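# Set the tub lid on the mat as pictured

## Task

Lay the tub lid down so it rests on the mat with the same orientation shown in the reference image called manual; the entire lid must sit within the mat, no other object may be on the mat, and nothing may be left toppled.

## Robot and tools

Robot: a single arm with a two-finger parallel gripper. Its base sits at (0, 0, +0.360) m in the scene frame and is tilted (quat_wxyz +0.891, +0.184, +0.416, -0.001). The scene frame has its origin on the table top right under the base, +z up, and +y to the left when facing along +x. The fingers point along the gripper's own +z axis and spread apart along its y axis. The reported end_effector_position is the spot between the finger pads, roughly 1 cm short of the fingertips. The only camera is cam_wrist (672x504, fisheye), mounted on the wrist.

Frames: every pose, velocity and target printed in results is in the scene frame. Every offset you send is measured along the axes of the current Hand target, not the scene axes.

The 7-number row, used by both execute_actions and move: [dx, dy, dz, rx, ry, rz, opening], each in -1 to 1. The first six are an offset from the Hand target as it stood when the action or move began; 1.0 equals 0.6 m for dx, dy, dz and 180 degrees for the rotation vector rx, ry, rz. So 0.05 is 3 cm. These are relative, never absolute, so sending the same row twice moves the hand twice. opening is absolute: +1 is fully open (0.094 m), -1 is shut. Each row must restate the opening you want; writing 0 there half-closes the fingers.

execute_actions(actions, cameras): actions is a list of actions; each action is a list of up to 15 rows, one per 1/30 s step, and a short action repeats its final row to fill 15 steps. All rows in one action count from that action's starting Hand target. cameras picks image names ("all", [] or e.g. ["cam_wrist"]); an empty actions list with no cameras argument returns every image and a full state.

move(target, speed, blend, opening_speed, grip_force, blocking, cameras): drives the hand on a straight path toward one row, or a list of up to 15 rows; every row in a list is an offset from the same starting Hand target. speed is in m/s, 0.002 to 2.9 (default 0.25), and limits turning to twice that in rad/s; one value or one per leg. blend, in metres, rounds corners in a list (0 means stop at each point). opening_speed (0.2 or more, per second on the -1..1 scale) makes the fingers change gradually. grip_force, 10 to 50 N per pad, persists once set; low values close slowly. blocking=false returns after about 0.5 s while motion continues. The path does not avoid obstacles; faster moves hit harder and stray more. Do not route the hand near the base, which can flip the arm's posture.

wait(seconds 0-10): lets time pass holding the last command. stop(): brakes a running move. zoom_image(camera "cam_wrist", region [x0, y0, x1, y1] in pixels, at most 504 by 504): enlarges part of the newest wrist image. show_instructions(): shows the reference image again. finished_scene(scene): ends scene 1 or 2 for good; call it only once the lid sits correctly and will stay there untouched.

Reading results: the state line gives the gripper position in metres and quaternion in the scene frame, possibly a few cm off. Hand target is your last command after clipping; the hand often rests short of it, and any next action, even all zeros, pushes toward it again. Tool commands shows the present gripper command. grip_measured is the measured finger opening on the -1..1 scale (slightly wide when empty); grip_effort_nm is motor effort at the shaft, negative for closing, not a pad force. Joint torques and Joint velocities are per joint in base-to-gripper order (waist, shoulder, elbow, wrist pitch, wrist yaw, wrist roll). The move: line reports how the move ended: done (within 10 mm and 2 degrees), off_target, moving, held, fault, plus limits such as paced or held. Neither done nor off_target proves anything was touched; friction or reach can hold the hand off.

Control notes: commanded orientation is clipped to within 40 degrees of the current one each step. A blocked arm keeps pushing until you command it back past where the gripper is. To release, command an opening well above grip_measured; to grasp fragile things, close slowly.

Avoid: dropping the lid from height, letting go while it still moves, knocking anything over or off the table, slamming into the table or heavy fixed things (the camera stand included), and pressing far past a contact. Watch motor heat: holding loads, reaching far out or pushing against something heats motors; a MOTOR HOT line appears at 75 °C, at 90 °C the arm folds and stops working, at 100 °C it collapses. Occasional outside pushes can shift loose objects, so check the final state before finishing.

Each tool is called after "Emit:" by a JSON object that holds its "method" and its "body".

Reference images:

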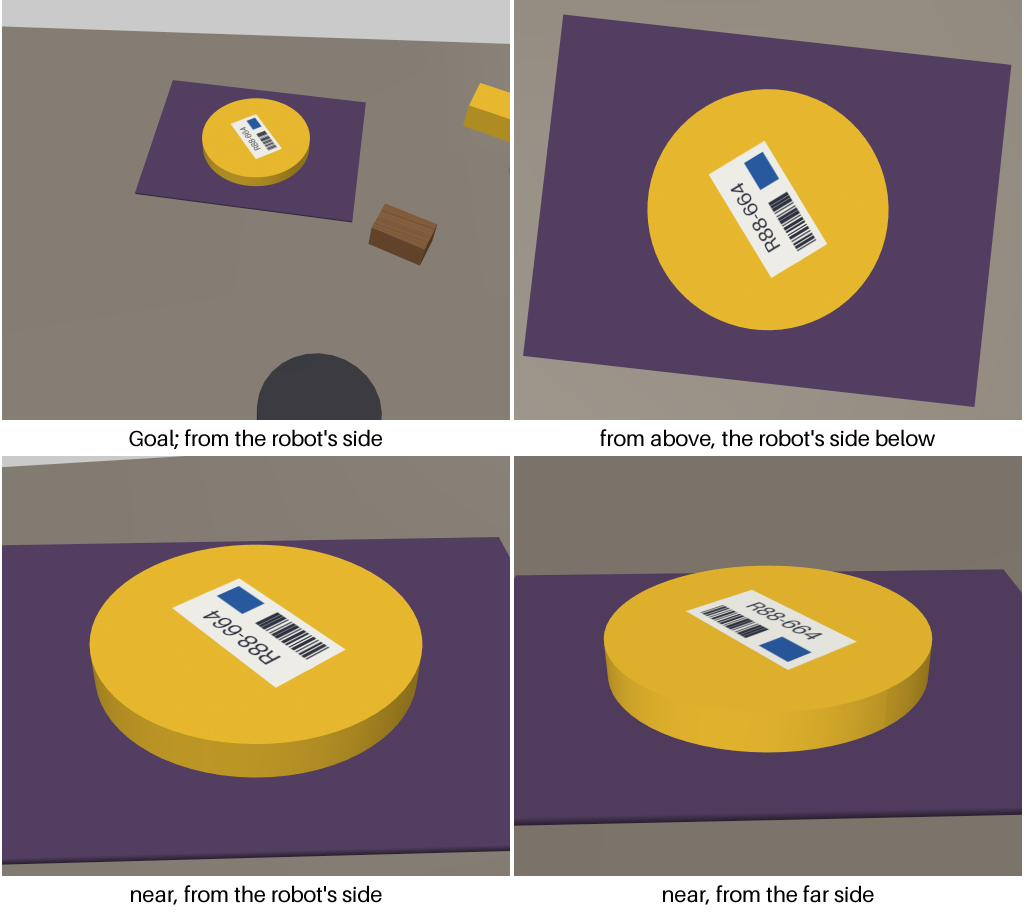

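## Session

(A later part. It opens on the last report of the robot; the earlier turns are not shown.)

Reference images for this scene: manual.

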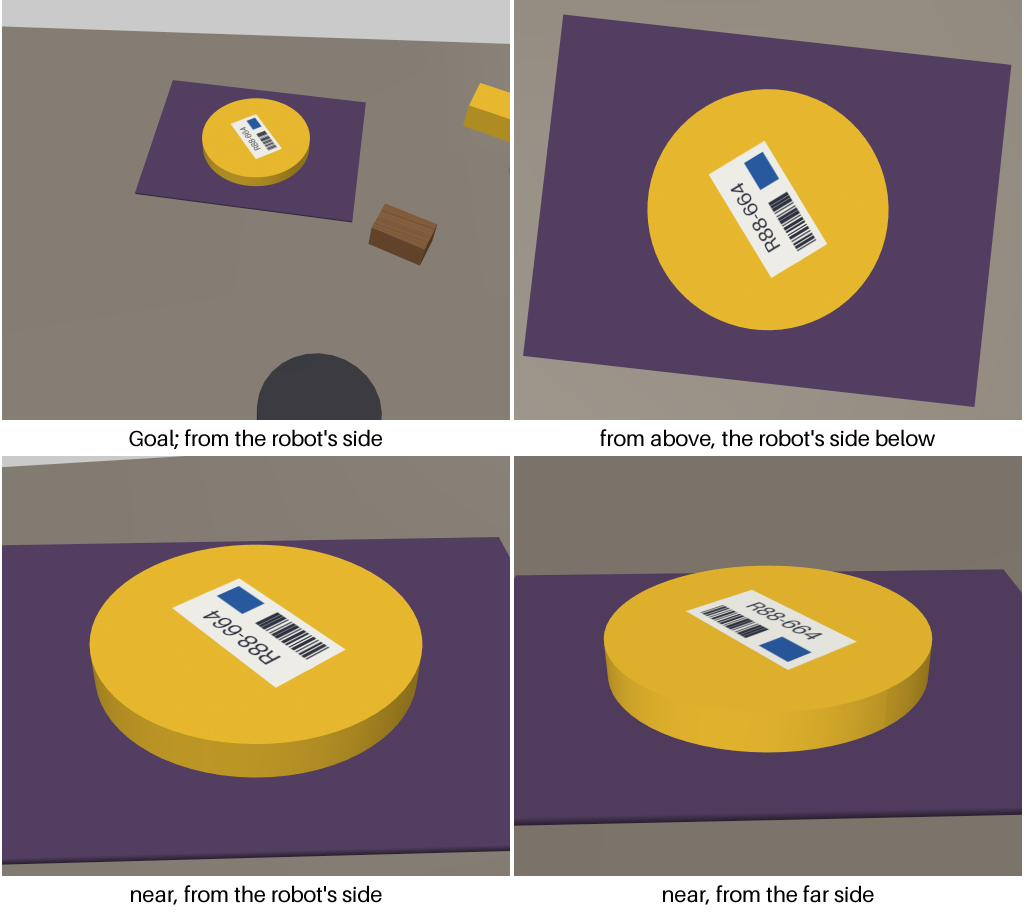

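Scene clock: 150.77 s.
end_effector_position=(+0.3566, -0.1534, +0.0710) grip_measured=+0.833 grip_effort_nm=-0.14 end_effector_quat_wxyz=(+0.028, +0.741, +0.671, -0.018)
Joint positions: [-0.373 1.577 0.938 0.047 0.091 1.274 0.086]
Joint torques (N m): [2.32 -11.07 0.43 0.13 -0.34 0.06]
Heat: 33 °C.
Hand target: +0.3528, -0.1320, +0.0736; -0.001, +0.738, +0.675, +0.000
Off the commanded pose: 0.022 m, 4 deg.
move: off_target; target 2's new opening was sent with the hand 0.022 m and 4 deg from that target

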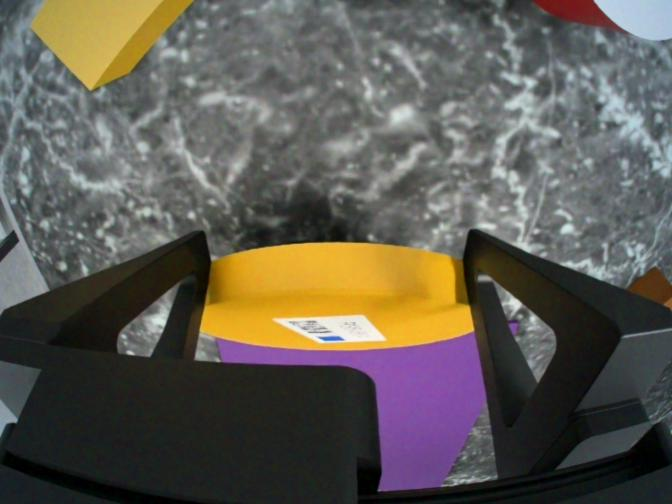

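Emit:
{"method": "move", "body": {"target": [[0.022, 0, -0.018, 0, 0, 0, 0.82], [0.042, 0, -0.03, 0, 0, 0, 0.8]], "speed": 0.05, "blend": 0.005, "opening_speed": 0.3, "cameras": ["all"]}}

Scene clock: 152.53 s.
end_effector_position=(+0.3592, -0.1331, +0.0919) grip_measured=+0.804 grip_effort_nm=-0.18 end_effector_quat_wxyz=(+0.033, +0.742, +0.669, -0.026)
Joint positions: [-0.291 1.496 0.89 0.009 0.179 1.324 0.085]
Joint torques (N m): [3.06 -9.99 0.59 0.21 -0.54 0.09]
Heat: 33 °C.
Hand target: +0.3551, -0.1070, +0.0916; -0.001, +0.738, +0.675, +0.000
Off the commanded pose: 0.026 m, 5 deg.
move: off_target; target 2's new opening was sent with the hand 0.026 m and 5 deg from that target

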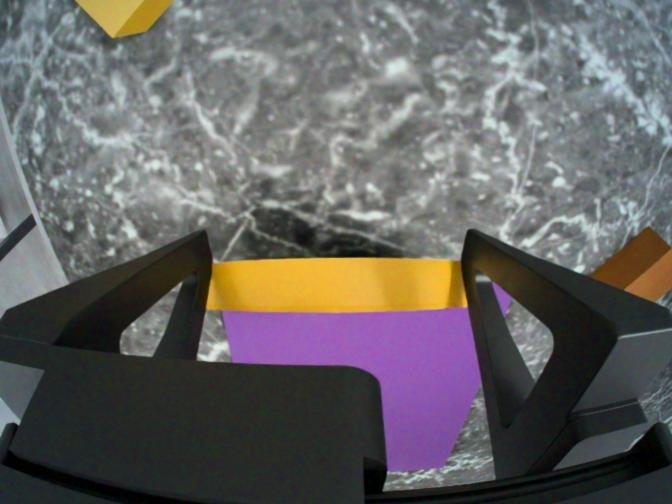

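Emit:
{"method": "move", "body": {"target": [[0.02, 0, -0.012, 0, 0, 0, 0.8], [0.06, 0, -0.012, 0, 0, 0, 0.8]], "speed": 0.05, "blend": 0.005, "cameras": ["all"]}}

Scene clock: 154.10 s.
end_effector_position=(+0.3629, -0.1045, +0.1070) grip_measured=+0.804 grip_effort_nm=-0.17 end_effector_quat_wxyz=(+0.042, +0.741, +0.669, -0.039)
Joint positions: [-0.167 1.454 0.861 -0.019 0.313 1.396 0.085]
Joint torques (N m): [3.58 -7.71 0.61 0.48 -0.82 0.13]
Heat: 33 °C.
Hand target: +0.3582, -0.0711, +0.0989; -0.001, +0.738, +0.675, +0.000
Off the commanded pose: 0.035 m, 7 deg.
move: off_target

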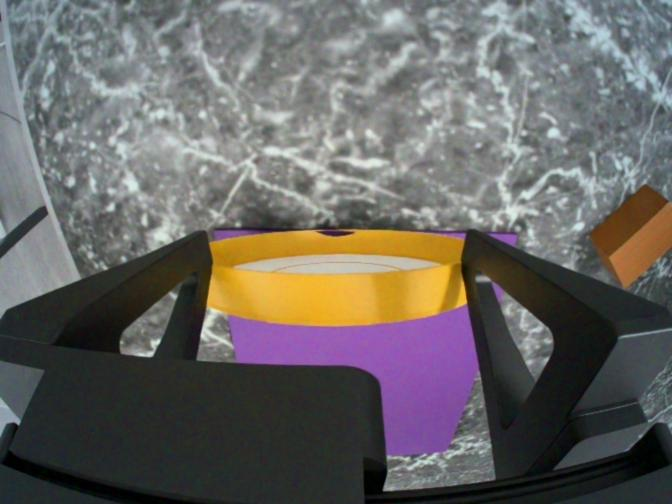

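Emit:
{"method": "move", "body": {"target": [[0, 0, -0.02, 0, 0, 0, 0.8]], "speed": 0.05, "cameras": ["all"]}}

Scene clock: 155.50 s.
end_effector_position=(+0.3569, -0.0754, +0.1073) grip_measured=+0.802 grip_effort_nm=-0.09 end_effector_quat_wxyz=(+0.000, +0.737, +0.676, -0.006)
Joint positions: [-0.137 1.45 0.843 -0.046 0.236 1.408 0.085]
Joint torques (N m): [2.22 -10.19 1.14 0.37 0.01 0]
Heat: 33 °C.
Hand target: +0.3581, -0.0711, +0.1109; -0.002, +0.738, +0.675, +0.000
Off the commanded pose: 0.006 m, 1 deg.
move: done

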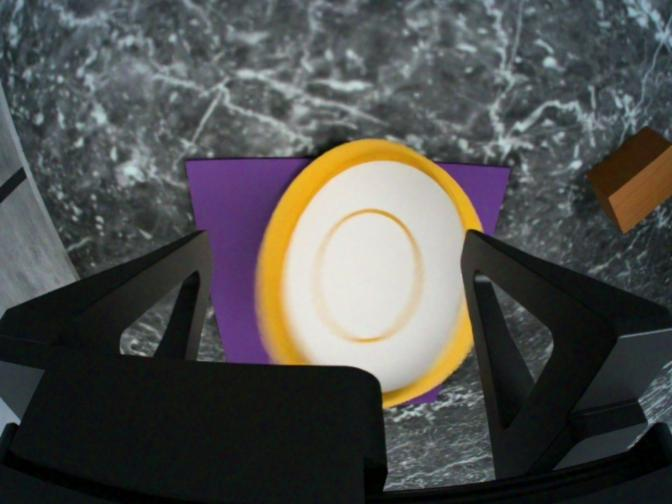

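Emit:
{"method": "execute_actions", "body": {"actions": []}}

Scene clock: 156.43 s.
end_effector_position=(+0.3570, -0.0752, +0.1073) grip_measured=+0.802 grip_effort_nm=-0.09 end_effector_quat_wxyz=(-0.001, +0.737, +0.676, -0.006)
Joint positions: [-0.137 1.45 0.843 -0.046 0.235 1.408 0.085]
Joint velocities: within noise
Joint torques (N m): [2.24 -10.21 1.14 0.38 -0.06 0.04]
Motor temperatures (°C): [27 34 26 27 23 22 23]
Heat: 34 °C.
Hand target: +0.3581, -0.0710, +0.1109; -0.002, +0.738, +0.675, +0.000
Tool commands: gripper/opening=+0.8
Off the commanded pose: 0.006 m, 1 deg.

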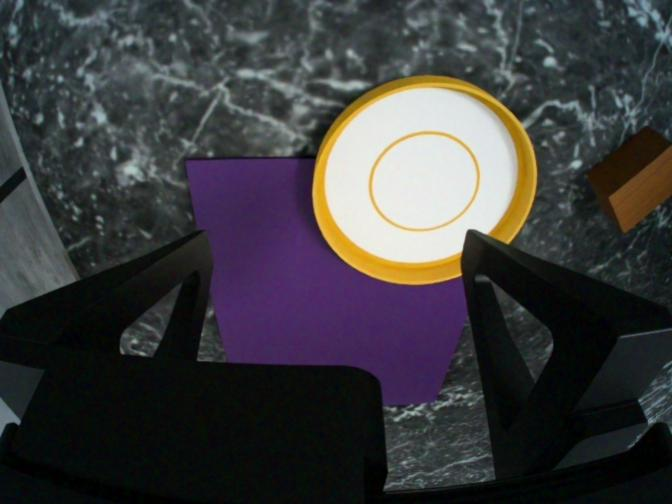

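Emit:
{"method": "move", "body": {"target": [0.0885, 0.0155, 0.0767, 0, -0.278, 0, 0], "speed": 0.25, "cameras": ["all"]}}

Scene clock: 161.30 s.
end_effector_position=(+0.3767, -0.0282, +0.0675) grip_measured=+0.002 grip_effort_nm=-0.09 end_effector_quat_wxyz=(+0.284, +0.680, +0.603, -0.306)
Joint positions: [0.25 2.159 1.41 -0.42 1.364 2.082 0.047]
Joint torques (N m): [6.6 -7.5 1.47 -0.37 0.56 0.08]
Heat: 33 °C.
Hand target: +0.3722, -0.0189, +0.0650; +0.284, +0.669, +0.612, -0.312
Off the commanded pose: 0.011 m, 2 deg.
joint sent to its limit — joint 6 (wrist roll), upper limit. The joint targets still meet the commanded pose.
move: off_target

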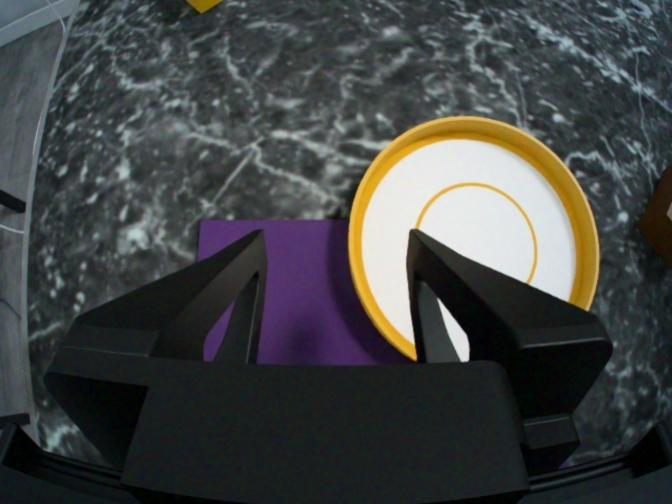

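Emit:
{"method": "move", "body": {"target": [0.0407, -0.0153, 0.0488, 0, 0, 0, 0], "speed": 0.12, "cameras": ["all"]}}

Scene clock: 163.10 s.
end_effector_position=(+0.3706, -0.0247, +0.0324) grip_measured=+0.002 grip_effort_nm=-0.08 end_effector_quat_wxyz=(+0.287, +0.676, +0.606, -0.305)
Joint positions: [0.218 2.255 1.42 -0.167 1.356 1.906 0.047]
Joint torques (N m): [4.94 -8.2 0.03 0.11 0.43 -0.12]
Heat: 33 °C.
Hand target: +0.3622, -0.0248, +0.0274; +0.284, +0.669, +0.612, -0.312
Off the commanded pose: 0.010 m, 1 deg.
move: done

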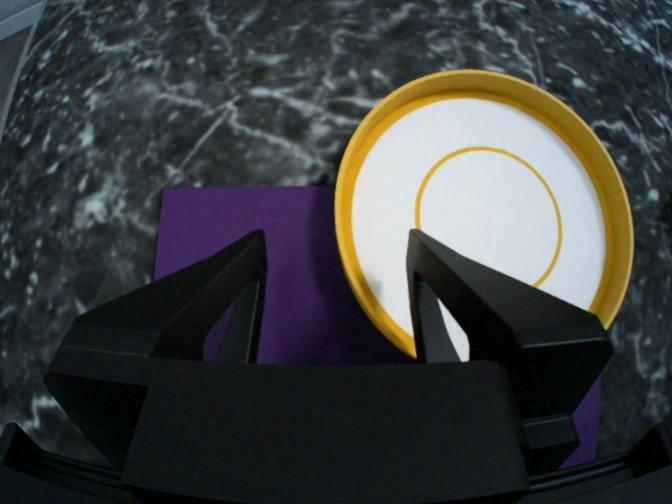

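Emit:
{"method": "move", "body": {"target": [0.0, -0.006, 0.039, 0, 0, 0, 0], "speed": 0.1, "cameras": ["all"]}}

Scene clock: 164.67 s.
end_effector_position=(+0.3675, -0.0426, +0.0183) grip_measured=+0.002 grip_effort_nm=-0.09 end_effector_quat_wxyz=(+0.288, +0.677, +0.605, -0.304)
Joint positions: [0.166 2.255 1.357 0.083 1.324 1.72 0.047]
Joint torques (N m): [4.46 -7.84 -0.18 0.32 0.45 -0.11]
Heat: 33 °C.
Hand target: +0.3571, -0.0422, +0.0124; +0.284, +0.669, +0.612, -0.312
Off the commanded pose: 0.012 m, 2 deg.
move: off_target

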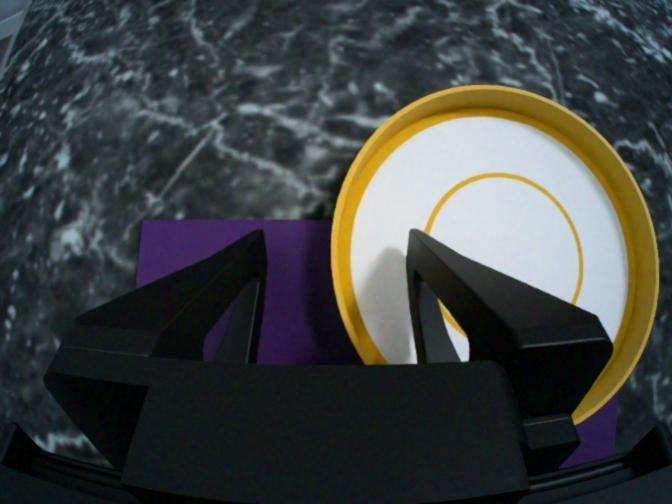

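Emit:
{"method": "move", "body": {"target": [[0.003, 0.001, 0.004, 0, 0, 0, 0], [0.003, 0.001, 0.004, 0, 0, 0, -1]], "speed": 0.06, "opening_speed": 0.7, "cameras": ["all"]}}

Scene clock: 167.23 s.
end_effector_position=(+0.3700, -0.0427, +0.0181) grip_measured=-0.910 grip_effort_nm=-0.97 end_effector_quat_wxyz=(+0.290, +0.678, +0.605, -0.301)
Joint positions: [0.166 2.255 1.357 0.105 1.324 1.702 0.004]
Joint torques (N m): [4.18 -7.41 0.2 0.36 0.39 -0.11]
Heat: 33 °C.
Hand target: +0.3577, -0.0430, +0.0094; +0.284, +0.669, +0.612, -0.312
Off the commanded pose: 0.015 m, 2 deg.
move: off_target; target 2's new opening was sent with the hand 0.014 m and 2 deg from that target

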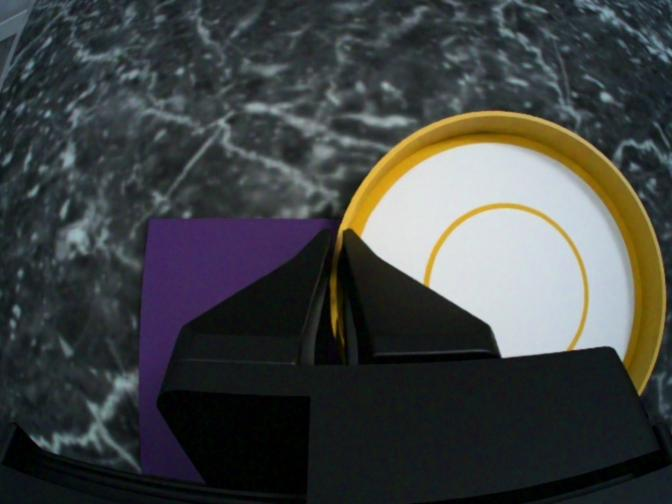

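Emit:
{"method": "move", "body": {"target": [[-0.153, 0, -0.1286, 0, 0, 0, -1], [-0.015, 0.098, -0.293, 0, 0.622, 0, -1]], "speed": [0.15, 0.35], "blend": 0.02, "cameras": ["all"]}}

Scene clock: 172.33 s.
end_effector_position=(+0.4357, +0.0767, +0.1362) grip_measured=-0.911 grip_effort_nm=-1.00 end_effector_quat_wxyz=(-0.331, +0.633, +0.586, +0.384)
Joint positions: [-0.152 1.786 1.271 -0.322 -0.835 1.319 0.004]
Joint torques (N m): [1.88 -8.77 2.74 -0.15 -0.73 -0.12]
Heat: 33 °C.
Hand target: +0.4280, +0.0799, +0.1295; -0.348, +0.633, +0.578, +0.380
Off the commanded pose: 0.011 m, 2 deg.
move: off_target

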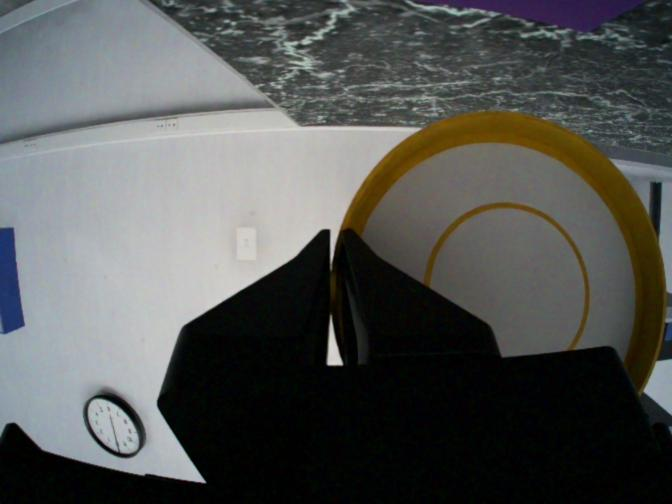

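Emit:
{"method": "move", "body": {"target": [-0.110, -0.0117, 0.034, 0, 0.028, 0, -1], "speed": 0.12, "cameras": ["all"]}}

Scene clock: 174.00 s.
end_effector_position=(+0.4281, +0.0639, +0.0668) grip_measured=-0.911 grip_effort_nm=-1.00 end_effector_quat_wxyz=(-0.358, +0.615, +0.572, +0.408)
Joint positions: [-0.24 2.087 1.52 -0.412 -0.968 1.165 0.004]
Joint torques (N m): [1.87 -9.2 2.02 -0.38 -0.67 -0.07]
Heat: 33 °C.
Hand target: +0.4196, +0.0676, +0.0616; -0.374, +0.616, +0.562, +0.407
Off the commanded pose: 0.011 m, 2 deg.
move: off_target

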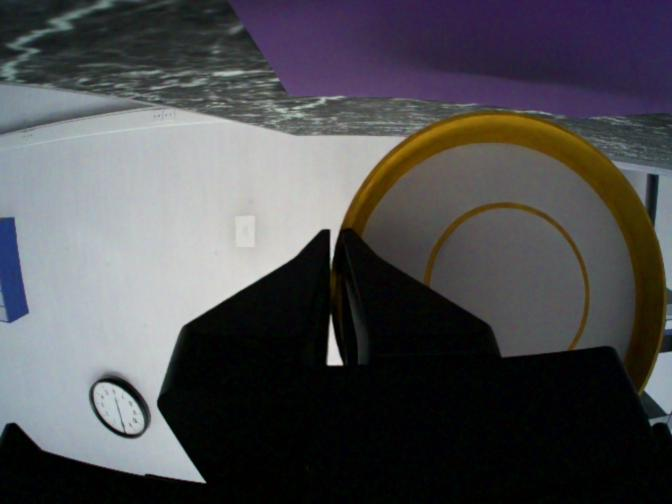

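Emit:
{"method": "move", "body": {"target": [-0.0347, -0.015, -0.0305, 0, 0, 0, -1], "speed": 0.07, "cameras": ["all"]}}

Emit:
{"method": "zoom_image", "body": {"camera": "cam_wrist", "region": [340, 50, 672, 220]}}

Scene clock: 175.60 s.
end_effector_position=(+0.4184, +0.0401, +0.0565) grip_measured=-0.916 grip_effort_nm=-1.00 end_effector_quat_wxyz=(-0.357, +0.613, +0.574, +0.409)
Joint positions: [-0.302 2.127 1.574 -0.508 -1 1.062 0.004]
Joint torques (N m): [1.13 -9.03 2.06 -0.5 -0.64 -0.11]
Heat: 33 °C.
Hand target: +0.4084, +0.0437, +0.0496; -0.374, +0.615, +0.562, +0.407
Off the commanded pose: 0.013 m, 2 deg.
move: off_target

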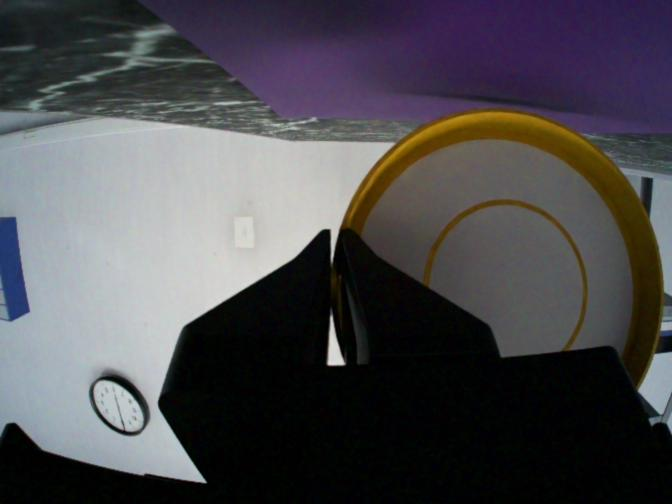

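Scaled by 1.518 from the camera's 672x504 image, which has a finer 960x720 frame.

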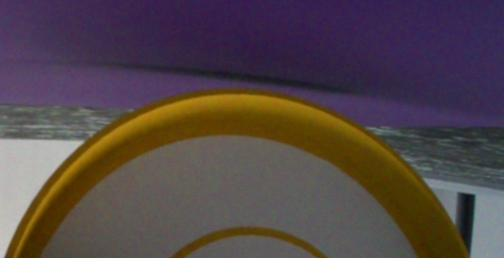

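Emit:
{"method": "move", "body": {"target": [0, 0, 0, 0, 0, 0, -0.75], "opening_speed": 0.25, "cameras": ["all"]}}

Scene clock: 177.03 s.
end_effector_position=(+0.4179, +0.0406, +0.0571) grip_measured=-0.752 grip_effort_nm=0.15 end_effector_quat_wxyz=(-0.359, +0.613, +0.572, +0.409)
Joint positions: [-0.302 2.128 1.574 -0.513 -1.003 1.06 0.012]
Joint torques (N m): [1.16 -8.9 2.13 -0.49 -0.61 -0.1]
Heat: 32 °C.
Hand target: +0.4084, +0.0437, +0.0496; -0.374, +0.615, +0.562, +0.407
Off the commanded pose: 0.012 m, 2 deg.
move: off_target

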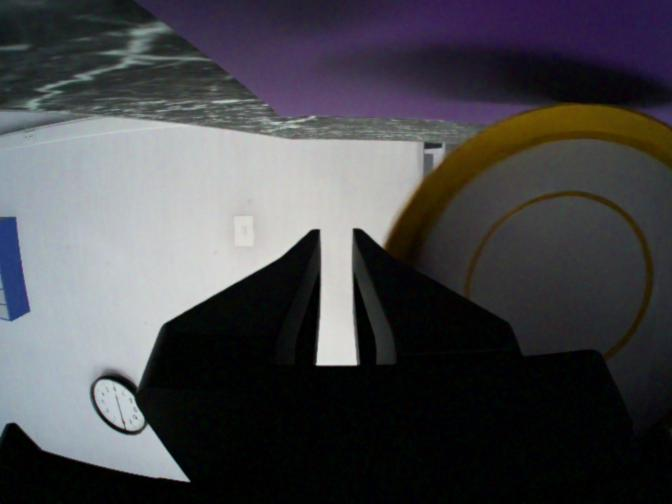

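Emit:
{"method": "execute_actions", "body": {"actions": []}}

Scene clock: 177.10 s.
end_effector_position=(+0.4179, +0.0406, +0.0571) grip_measured=-0.752 grip_effort_nm=0.15 end_effector_quat_wxyz=(-0.359, +0.613, +0.572, +0.409)
Joint positions: [-0.302 2.128 1.574 -0.513 -1.003 1.06 0.012]
Joint velocities: within noise
Joint torques (N m): [1.18 -8.95 2.09 -0.49 -0.58 -0.08]
Motor temperatures (°C): [27 32 26 26 23 22 24]
Heat: 32 °C.
Hand target: +0.4084, +0.0437, +0.0496; -0.374, +0.615, +0.562, +0.407
Tool commands: gripper/opening=-0.75
Off the commanded pose: 0.012 m, 2 deg.

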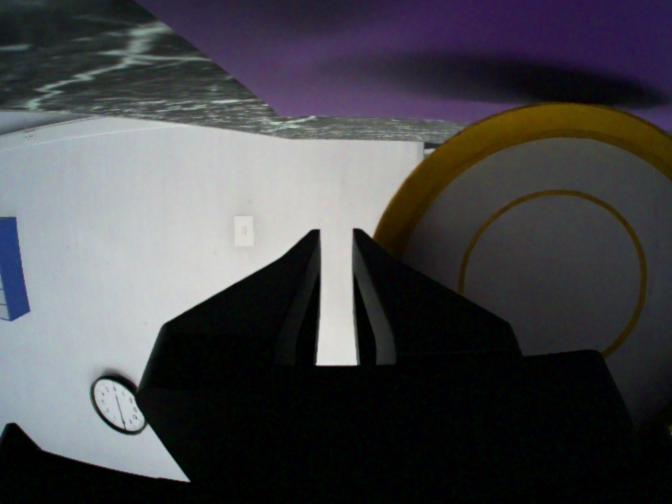

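Emit:
{"method": "wait", "body": {"seconds": 0.7, "cameras": ["all"]}}

Scene clock: 177.87 s.
end_effector_position=(+0.4179, +0.0406, +0.0571) grip_measured=-0.752 grip_effort_nm=0.15 end_effector_quat_wxyz=(-0.359, +0.613, +0.572, +0.409)
Joint positions: [-0.302 2.128 1.574 -0.513 -1.003 1.06 0.012]
Joint torques (N m): [1.22 -8.9 2.09 -0.5 -0.6 -0.09]
Heat: 32 °C.
Hand target: +0.4084, +0.0437, +0.0496; -0.374, +0.615, +0.562, +0.407
Tool commands: gripper/opening=-0.75
Off the commanded pose: 0.012 m, 2 deg.
wait: 0.70 s; at rest by 0.10 s

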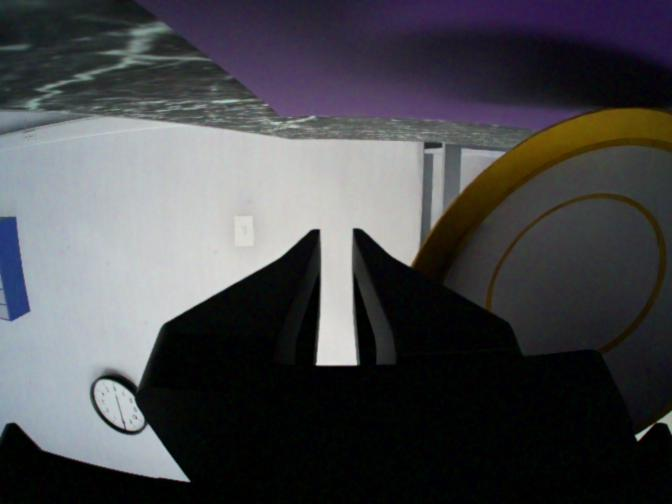

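Emit:
{"method": "move", "body": {"target": [0.0, 0, -0.17, 0, 0, 0, -0.75], "speed": 0.25, "cameras": ["all"]}}

Scene clock: 179.53 s.
end_effector_position=(+0.4008, -0.0520, +0.0922) grip_measured=-0.752 grip_effort_nm=0.14 end_effector_quat_wxyz=(-0.370, +0.617, +0.566, +0.403)
Joint positions: [-0.516 2.128 1.768 -1.081 -1.067 0.661 0.012]
Joint torques (N m): [-0.18 -10.78 2.77 -1.01 -0.44 -0.08]
Heat: 32 °C.
Hand target: +0.4001, -0.0499, +0.0893; -0.374, +0.615, +0.562, +0.407
Off the commanded pose: 0.004 m, 1 deg.
move: done

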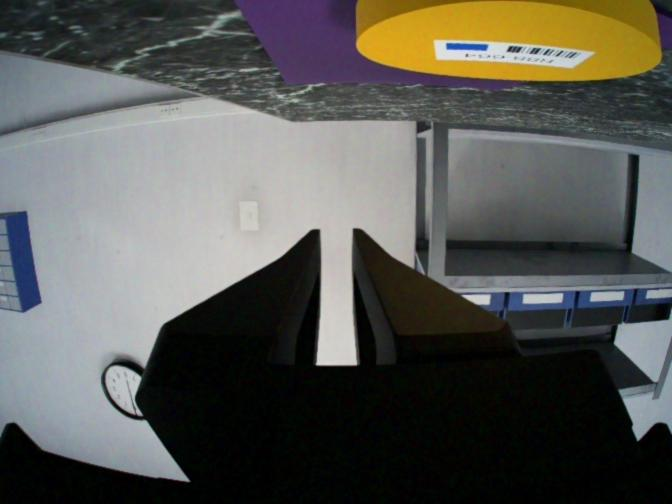

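Emit:
{"method": "move", "body": {"target": [[0.15, 0, -0.06, 0, 0, 0, -0.5], [0.15, 0, -0.06, 0, -0.373, 0, -0.5]], "speed": 0.5, "blend": 0.03, "cameras": ["all"]}}

Scene clock: 182.10 s.
end_effector_position=(+0.4051, -0.0532, +0.1906) grip_measured=-0.502 grip_effort_nm=0.14 end_effector_quat_wxyz=(+0.004, +0.740, +0.672, +0.005)
Joint positions: [0.061 1.265 1.008 -0.413 0.377 1.538 0.023]
Joint torques (N m): [2.76 -7.84 2.73 0.5 0.13 0.01]
Heat: 33 °C.
Hand target: +0.4005, -0.0482, +0.1862; +0.000, +0.738, +0.675, -0.001
Off the commanded pose: 0.008 m, 1 deg.
move: done

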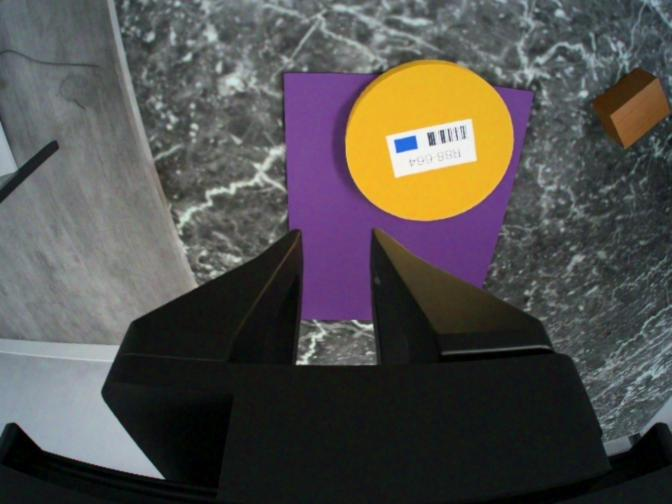

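Emit:
{"method": "move", "body": {"target": [0.0373, -0.1063, 0.235, 0, 0, 0, 0.1], "speed": 0.3, "cameras": ["all"]}}

Scene clock: 184.03 s.
end_effector_position=(+0.3475, -0.0205, +0.0519) grip_measured=+0.098 grip_effort_nm=0.15 end_effector_quat_wxyz=(+0.007, +0.741, +0.671, +0.007)
Joint positions: [-0.027 1.717 0.835 0.239 0.31 1.481 0.052]
Joint torques (N m): [1.74 -7.21 0.09 0.5 -0.05 -0.12]
Heat: 33 °C.
Hand target: +0.3387, -0.0202, +0.0453; +0.000, +0.738, +0.675, -0.001
Off the commanded pose: 0.011 m, 1 deg.
move: off_target

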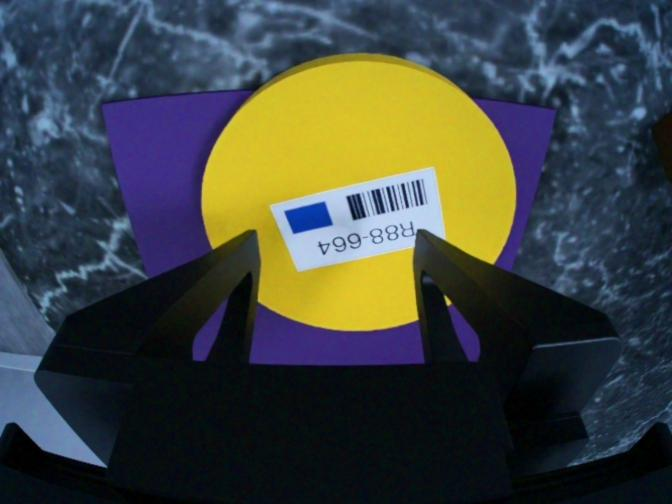

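Emit:
{"method": "move", "body": {"target": [[0.007, -0.008, 0.058, 0, 0, 0, 0.1], [0.142, 0.008, 0.06, 0, 0, -0.1306, 0.1]], "speed": 0.07, "cameras": ["all"]}}

Scene clock: 188.40 s.
end_effector_position=(+0.3603, +0.0350, +0.0237) grip_measured=+0.098 grip_effort_nm=0.13 end_effector_quat_wxyz=(+0.030, +0.592, +0.805, -0.033)
Joint positions: [0.141 1.941 0.998 0.256 0.532 1.192 0.052]
Joint torques (N m): [5.35 -4.62 1.14 0.66 -0.71 0.05]
Heat: 32 °C.
Hand target: +0.3513, +0.0642, +0.0093; +0.000, +0.585, +0.811, -0.001
Off the commanded pose: 0.034 m, 5 deg.
move: off_target

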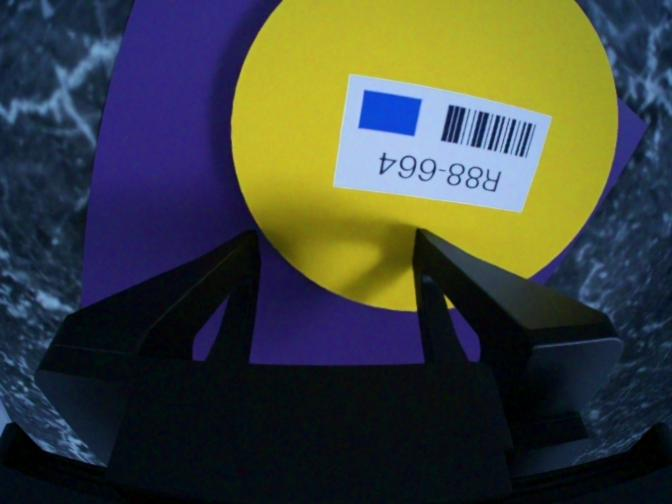

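Emit:
{"method": "move", "body": {"target": [0.03, 0, -0.2, 0, 0, 0, 0.1], "speed": 0.3, "cameras": ["all"]}}

Scene clock: 189.87 s.
end_effector_position=(+0.3487, +0.0800, +0.1268) grip_measured=+0.098 grip_effort_nm=0.13 end_effector_quat_wxyz=(+0.001, +0.588, +0.809, +0.004)
Joint positions: [0.373 1.628 0.837 0 0.608 1.369 0.052]
Joint torques (N m): [4.81 -7.91 1.22 0.18 0.11 0.04]
Heat: 32 °C.
Hand target: +0.3455, +0.0813, +0.1292; -0.001, +0.585, +0.811, -0.001
Off the commanded pose: 0.004 m, 1 deg.
move: done

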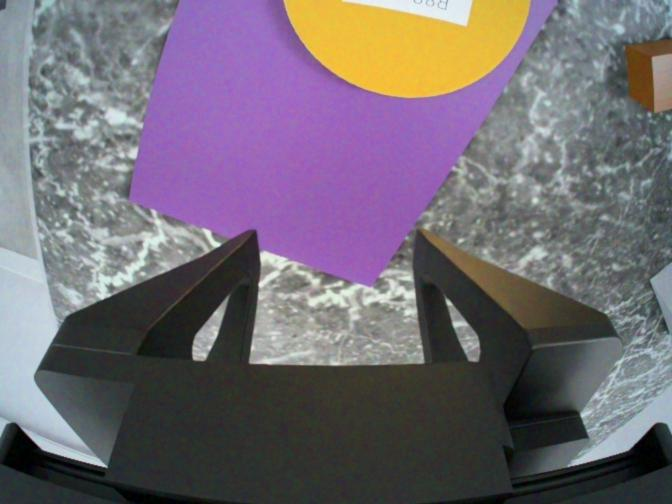

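Emit:
{"method": "move", "body": {"target": [-0.15, 0, -0.03, 0, 0, 0, 0.1], "speed": 0.4, "cameras": ["all"]}}

Scene clock: 192.17 s.
end_effector_position=(+0.3744, -0.0024, +0.1460) grip_measured=+0.098 grip_effort_nm=0.13 end_effector_quat_wxyz=(+0.003, +0.588, +0.809, +0.001)
Joint positions: [0.162 1.414 0.866 -0.159 0.46 1.203 0.052]
Joint torques (N m): [2.19 -8.8 2.63 0.23 -0.05 -0.05]
Heat: 32 °C.
Hand target: +0.3740, -0.0041, +0.1473; +0.000, +0.585, +0.811, -0.001
Off the commanded pose: 0.002 m, 1 deg.
move: done

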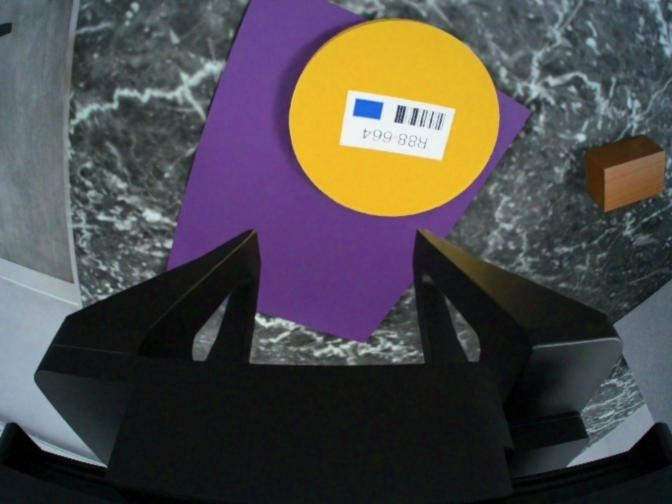

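Emit:
{"method": "move", "body": {"target": [-0.17, -0.037, 0.165, 0, 0, 0.121, -1], "speed": 0.35, "cameras": ["all"]}}

Scene clock: 194.13 s.
end_effector_position=(+0.3883, -0.1107, +0.0565) grip_measured=-0.983 grip_effort_nm=-0.88 end_effector_quat_wxyz=(+0.006, +0.726, +0.688, +0.001)
Joint positions: [-0.249 1.666 1.059 -0.014 0.14 1.303 0.001]
Joint torques (N m): [1.03 -8.49 2.44 0.52 -0.05 0.03]
Heat: 32 °C.
Hand target: +0.3849, -0.1079, +0.0483; +0.000, +0.728, +0.686, -0.001
Off the commanded pose: 0.009 m, 1 deg.
move: done

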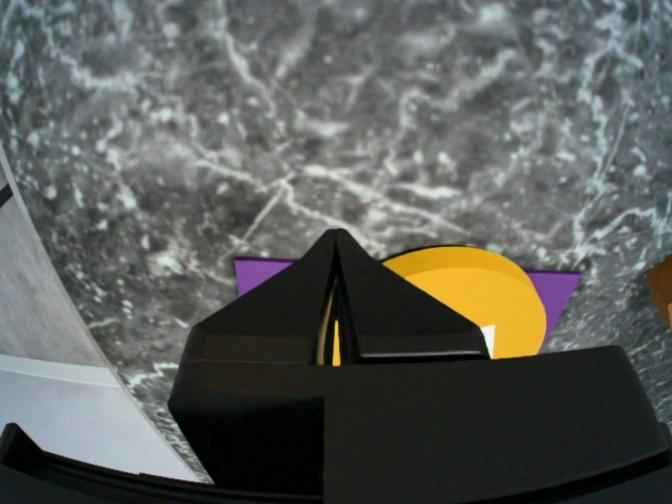

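Emit:
{"method": "move", "body": {"target": [[0, -0.0783, 0.02, 0, 0, 0, -1], [0, -0.0783, 0.066, 0, 0, 0, -1]], "speed": 0.15, "blend": 0.01, "cameras": ["all"]}}

Scene clock: 195.53 s.
end_effector_position=(+0.3447, -0.1046, +0.0152) grip_measured=-0.983 grip_effort_nm=-0.88 end_effector_quat_wxyz=(+0.005, +0.729, +0.684, +0.004)
Joint positions: [-0.292 1.799 0.953 0.228 0.099 1.288 0.001]
Joint torques (N m): [0.34 -8.08 0.49 0.53 -0.03 -0.1]
Heat: 32 °C.
Hand target: +0.3380, -0.1050, +0.0087; +0.000, +0.728, +0.686, -0.001
Off the commanded pose: 0.009 m, 1 deg.
move: done

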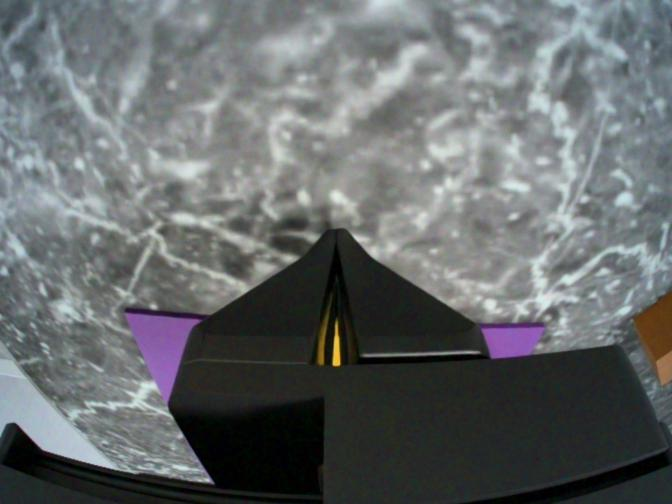

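Emit:
{"method": "move", "body": {"target": [[0.037, 0, -0.008, 0, 0, 0, -1], [0.145, 0.054, -0.008, 0, 0, 0, -1]], "speed": 0.07, "cameras": ["all"]}}

Emit:
{"method": "move", "body": {"target": [-0.05, 0, -0.2, 0, 0, 0, -1], "speed": 0.35, "cameras": ["all"]}}

Scene clock: 198.07 s.
end_effector_position=(+0.3891, -0.0280, +0.0215) grip_measured=-0.983 grip_effort_nm=-0.87 end_effector_quat_wxyz=(+0.016, +0.731, +0.682, +0.015)
Joint positions: [-0.053 1.846 1.046 0.187 0.287 1.429 0.001]
Joint torques (N m): [3.37 -7.65 1.24 0.27 0.16 0.06]
Heat: 32 °C.
Hand target: +0.3755, -0.0202, +0.0134; +0.000, +0.728, +0.686, -0.001
Off the commanded pose: 0.018 m, 3 deg.
move: off_target

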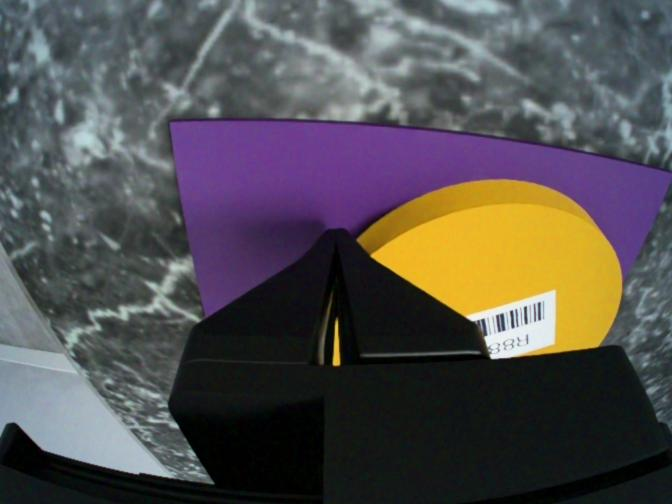

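Scene clock: 199.40 s.
end_effector_position=(+0.3830, -0.0552, +0.1345) grip_measured=-0.983 grip_effort_nm=-0.88 end_effector_quat_wxyz=(+0.010, +0.731, +0.682, +0.009)
Joint positions: [-0.031 1.389 0.888 -0.133 0.307 1.446 0.001]
Joint torques (N m): [2.67 -8.75 1.62 0.22 0.11 0.06]
Heat: 32 °C.
Hand target: +0.3738, -0.0501, +0.1334; -0.001, +0.728, +0.686, -0.001
Off the commanded pose: 0.011 m, 2 deg.
move: off_target

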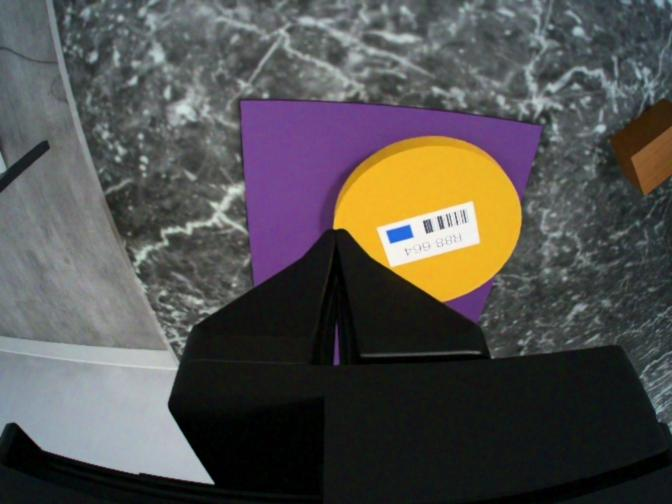

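Emit:
{"method": "move", "body": {"target": [-0.045, -0.09, 0.14, 0, 0, 0, 1], "speed": 0.3, "cameras": ["all"]}}

Scene clock: 201.30 s.
end_effector_position=(+0.3240, -0.0747, +0.0550) grip_measured=+0.998 grip_effort_nm=0.15 end_effector_quat_wxyz=(+0.006, +0.730, +0.683, +0.003)
Joint positions: [-0.206 1.642 0.758 0.26 0.17 1.341 0.094]
Joint torques (N m): [0.85 -7.12 0.25 0.54 -0.1 -0.14]
Heat: 32 °C.
Hand target: +0.3183, -0.0738, +0.0495; +0.000, +0.728, +0.686, -0.001
Off the commanded pose: 0.008 m, 1 deg.
move: done

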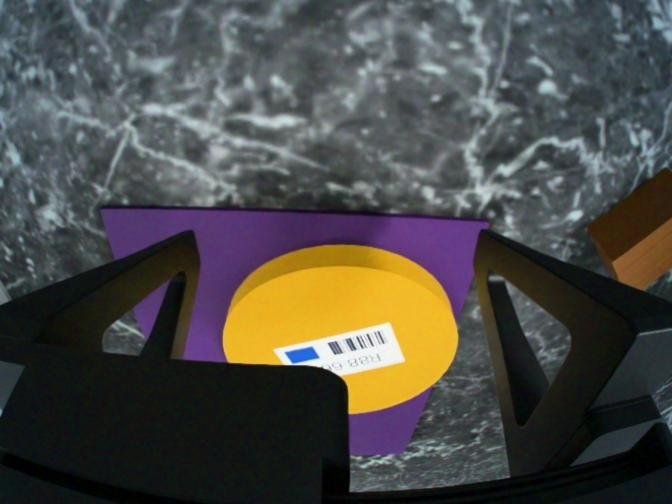

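Emit:
{"method": "move", "body": {"target": [[0, 0.003, 0.06, 0, 0, 0, 1], [0.078, 0.003, 0.06, 0, 0, 0, 1]], "speed": 0.12, "blend": 0.005, "cameras": ["all"]}}

Scene clock: 202.83 s.
end_effector_position=(+0.3288, -0.0299, +0.0193) grip_measured=+0.998 grip_effort_nm=0.15 end_effector_quat_wxyz=(+0.003, +0.727, +0.686, +0.008)
Joint positions: [-0.097 1.837 0.837 0.362 0.247 1.399 0.094]
Joint torques (N m): [2.51 -6.79 -0.05 0.48 0.1 0.03]
Heat: 32 °C.
Hand target: +0.3226, -0.0273, +0.0135; -0.001, +0.728, +0.686, -0.001
Off the commanded pose: 0.009 m, 1 deg.
move: done

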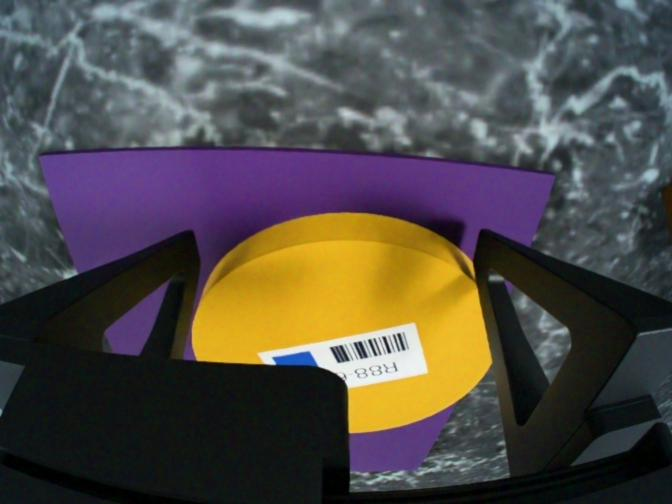

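Emit:
{"method": "move", "body": {"target": [[0, 0, 0, 0, 0, 0, 0.9], [0.09, 0.055, 0, 0, 0, -0.133, 0.88]], "speed": 0.06, "grip_force": 30, "opening_speed": 0.3, "cameras": ["all"]}}

Scene clock: 208.20 s.
end_effector_position=(+0.3710, +0.0146, +0.0191) grip_measured=+0.882 grip_effort_nm=-0.09 end_effector_quat_wxyz=(+0.016, +0.583, +0.812, +0.008)
Joint positions: [0.048 1.901 0.996 0.264 0.372 1.098 0.088]
Joint torques (N m): [4.57 -7.17 0.7 0.28 0.11 -0.09]
Heat: 32 °C.
Hand target: +0.3587, +0.0248, +0.0134; -0.001, +0.570, +0.822, -0.001
Off the commanded pose: 0.017 m, 3 deg.
grip_force (N): 30
move: off_target; target 2's new opening was sent with the hand 0.017 m and 3 deg from that target

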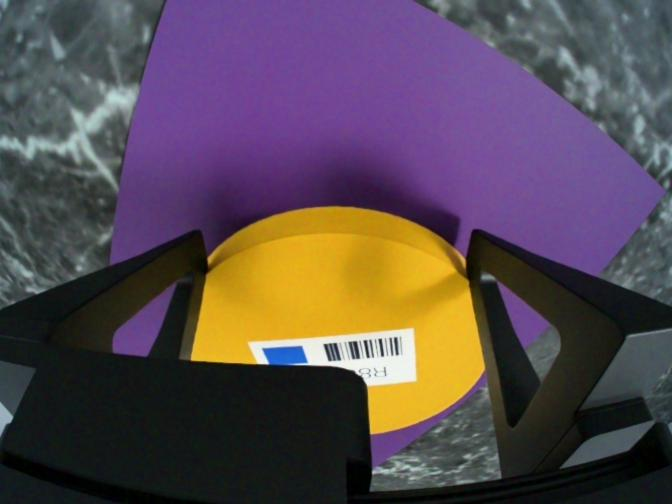

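Emit:
{"method": "move", "body": {"target": [[0, 0, 0, 0, 0, 0, 1], [-0.06, 0, -0.003, 0, 0, 0, 1], [-0.15, 0, -0.28, 0, 0, 0, 1]], "speed": [0.1, 0.1, 0.4], "blend": [0, 0.01, 0], "cameras": ["all"]}}

Scene clock: 211.37 s.
end_effector_position=(+0.3935, -0.0630, +0.1824) grip_measured=+0.998 grip_effort_nm=0.15 end_effector_quat_wxyz=(+0.007, +0.572, +0.820, +0.004)
Joint positions: [0.007 1.249 0.95 -0.356 0.337 1.053 0.094]
Joint torques (N m): [2.52 -8.14 3.74 0.3 0.08 0.05]
Heat: 32 °C.
Hand target: +0.3907, -0.0595, +0.1814; -0.001, +0.570, +0.822, -0.001
Off the commanded pose: 0.005 m, 1 deg.
grip_force (N): 30
move: done

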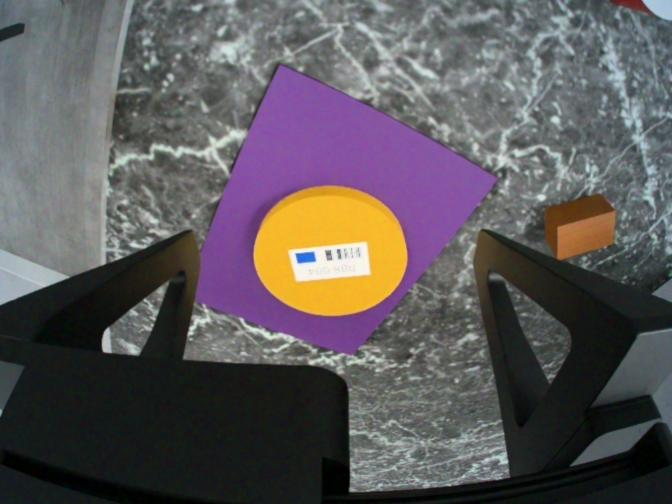

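Emit:
{"method": "execute_actions", "body": {"actions": []}}

Emit:
{"method": "zoom_image", "body": {"camera": "cam_wrist", "region": [180, 50, 510, 370]}}

Scene clock: 211.97 s.
end_effector_position=(+0.3934, -0.0630, +0.1824) grip_measured=+0.998 grip_effort_nm=0.14 end_effector_quat_wxyz=(+0.007, +0.572, +0.820, +0.004)
Joint positions: [0.007 1.249 0.95 -0.356 0.337 1.053 0.094]
Joint velocities: within noise
Joint torques (N m): [2.37 -8.14 3.69 0.25 0.09 0.04]
Motor temperatures (°C): [27 32 26 26 23 22 24]
Heat: 32 °C.
Hand target: +0.3907, -0.0595, +0.1814; -0.001, +0.570, +0.822, -0.001
Tool commands: gripper/opening=+1.0
Off the commanded pose: 0.005 m, 1 deg.
grip_force (N): 30

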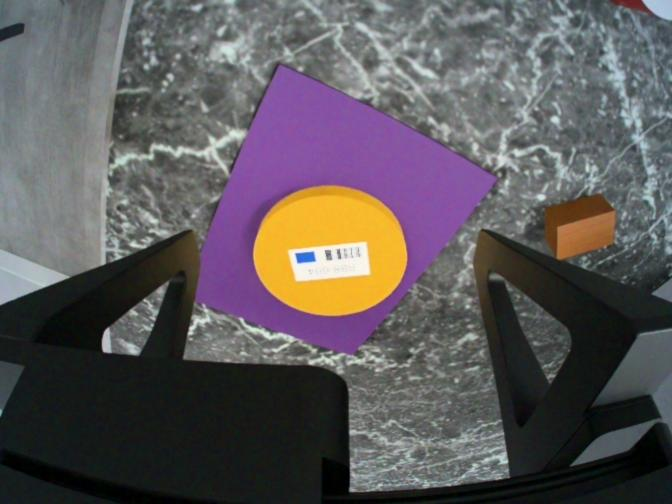

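Scaled by 1.527 from the camera's 672x504 image, which has a finer 960x720 frame.

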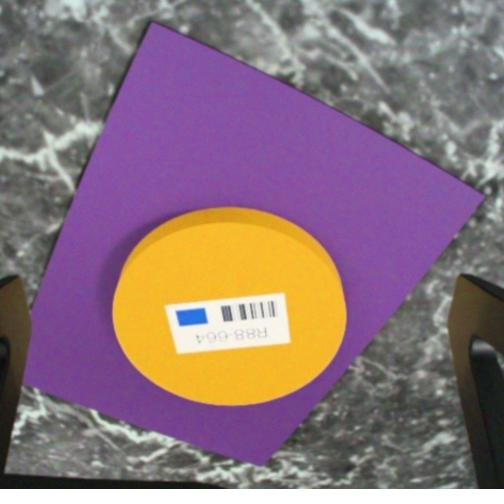

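Emit:
{"method": "finished_scene", "body": {"scene": 1}}

The scene is finished: the task was done.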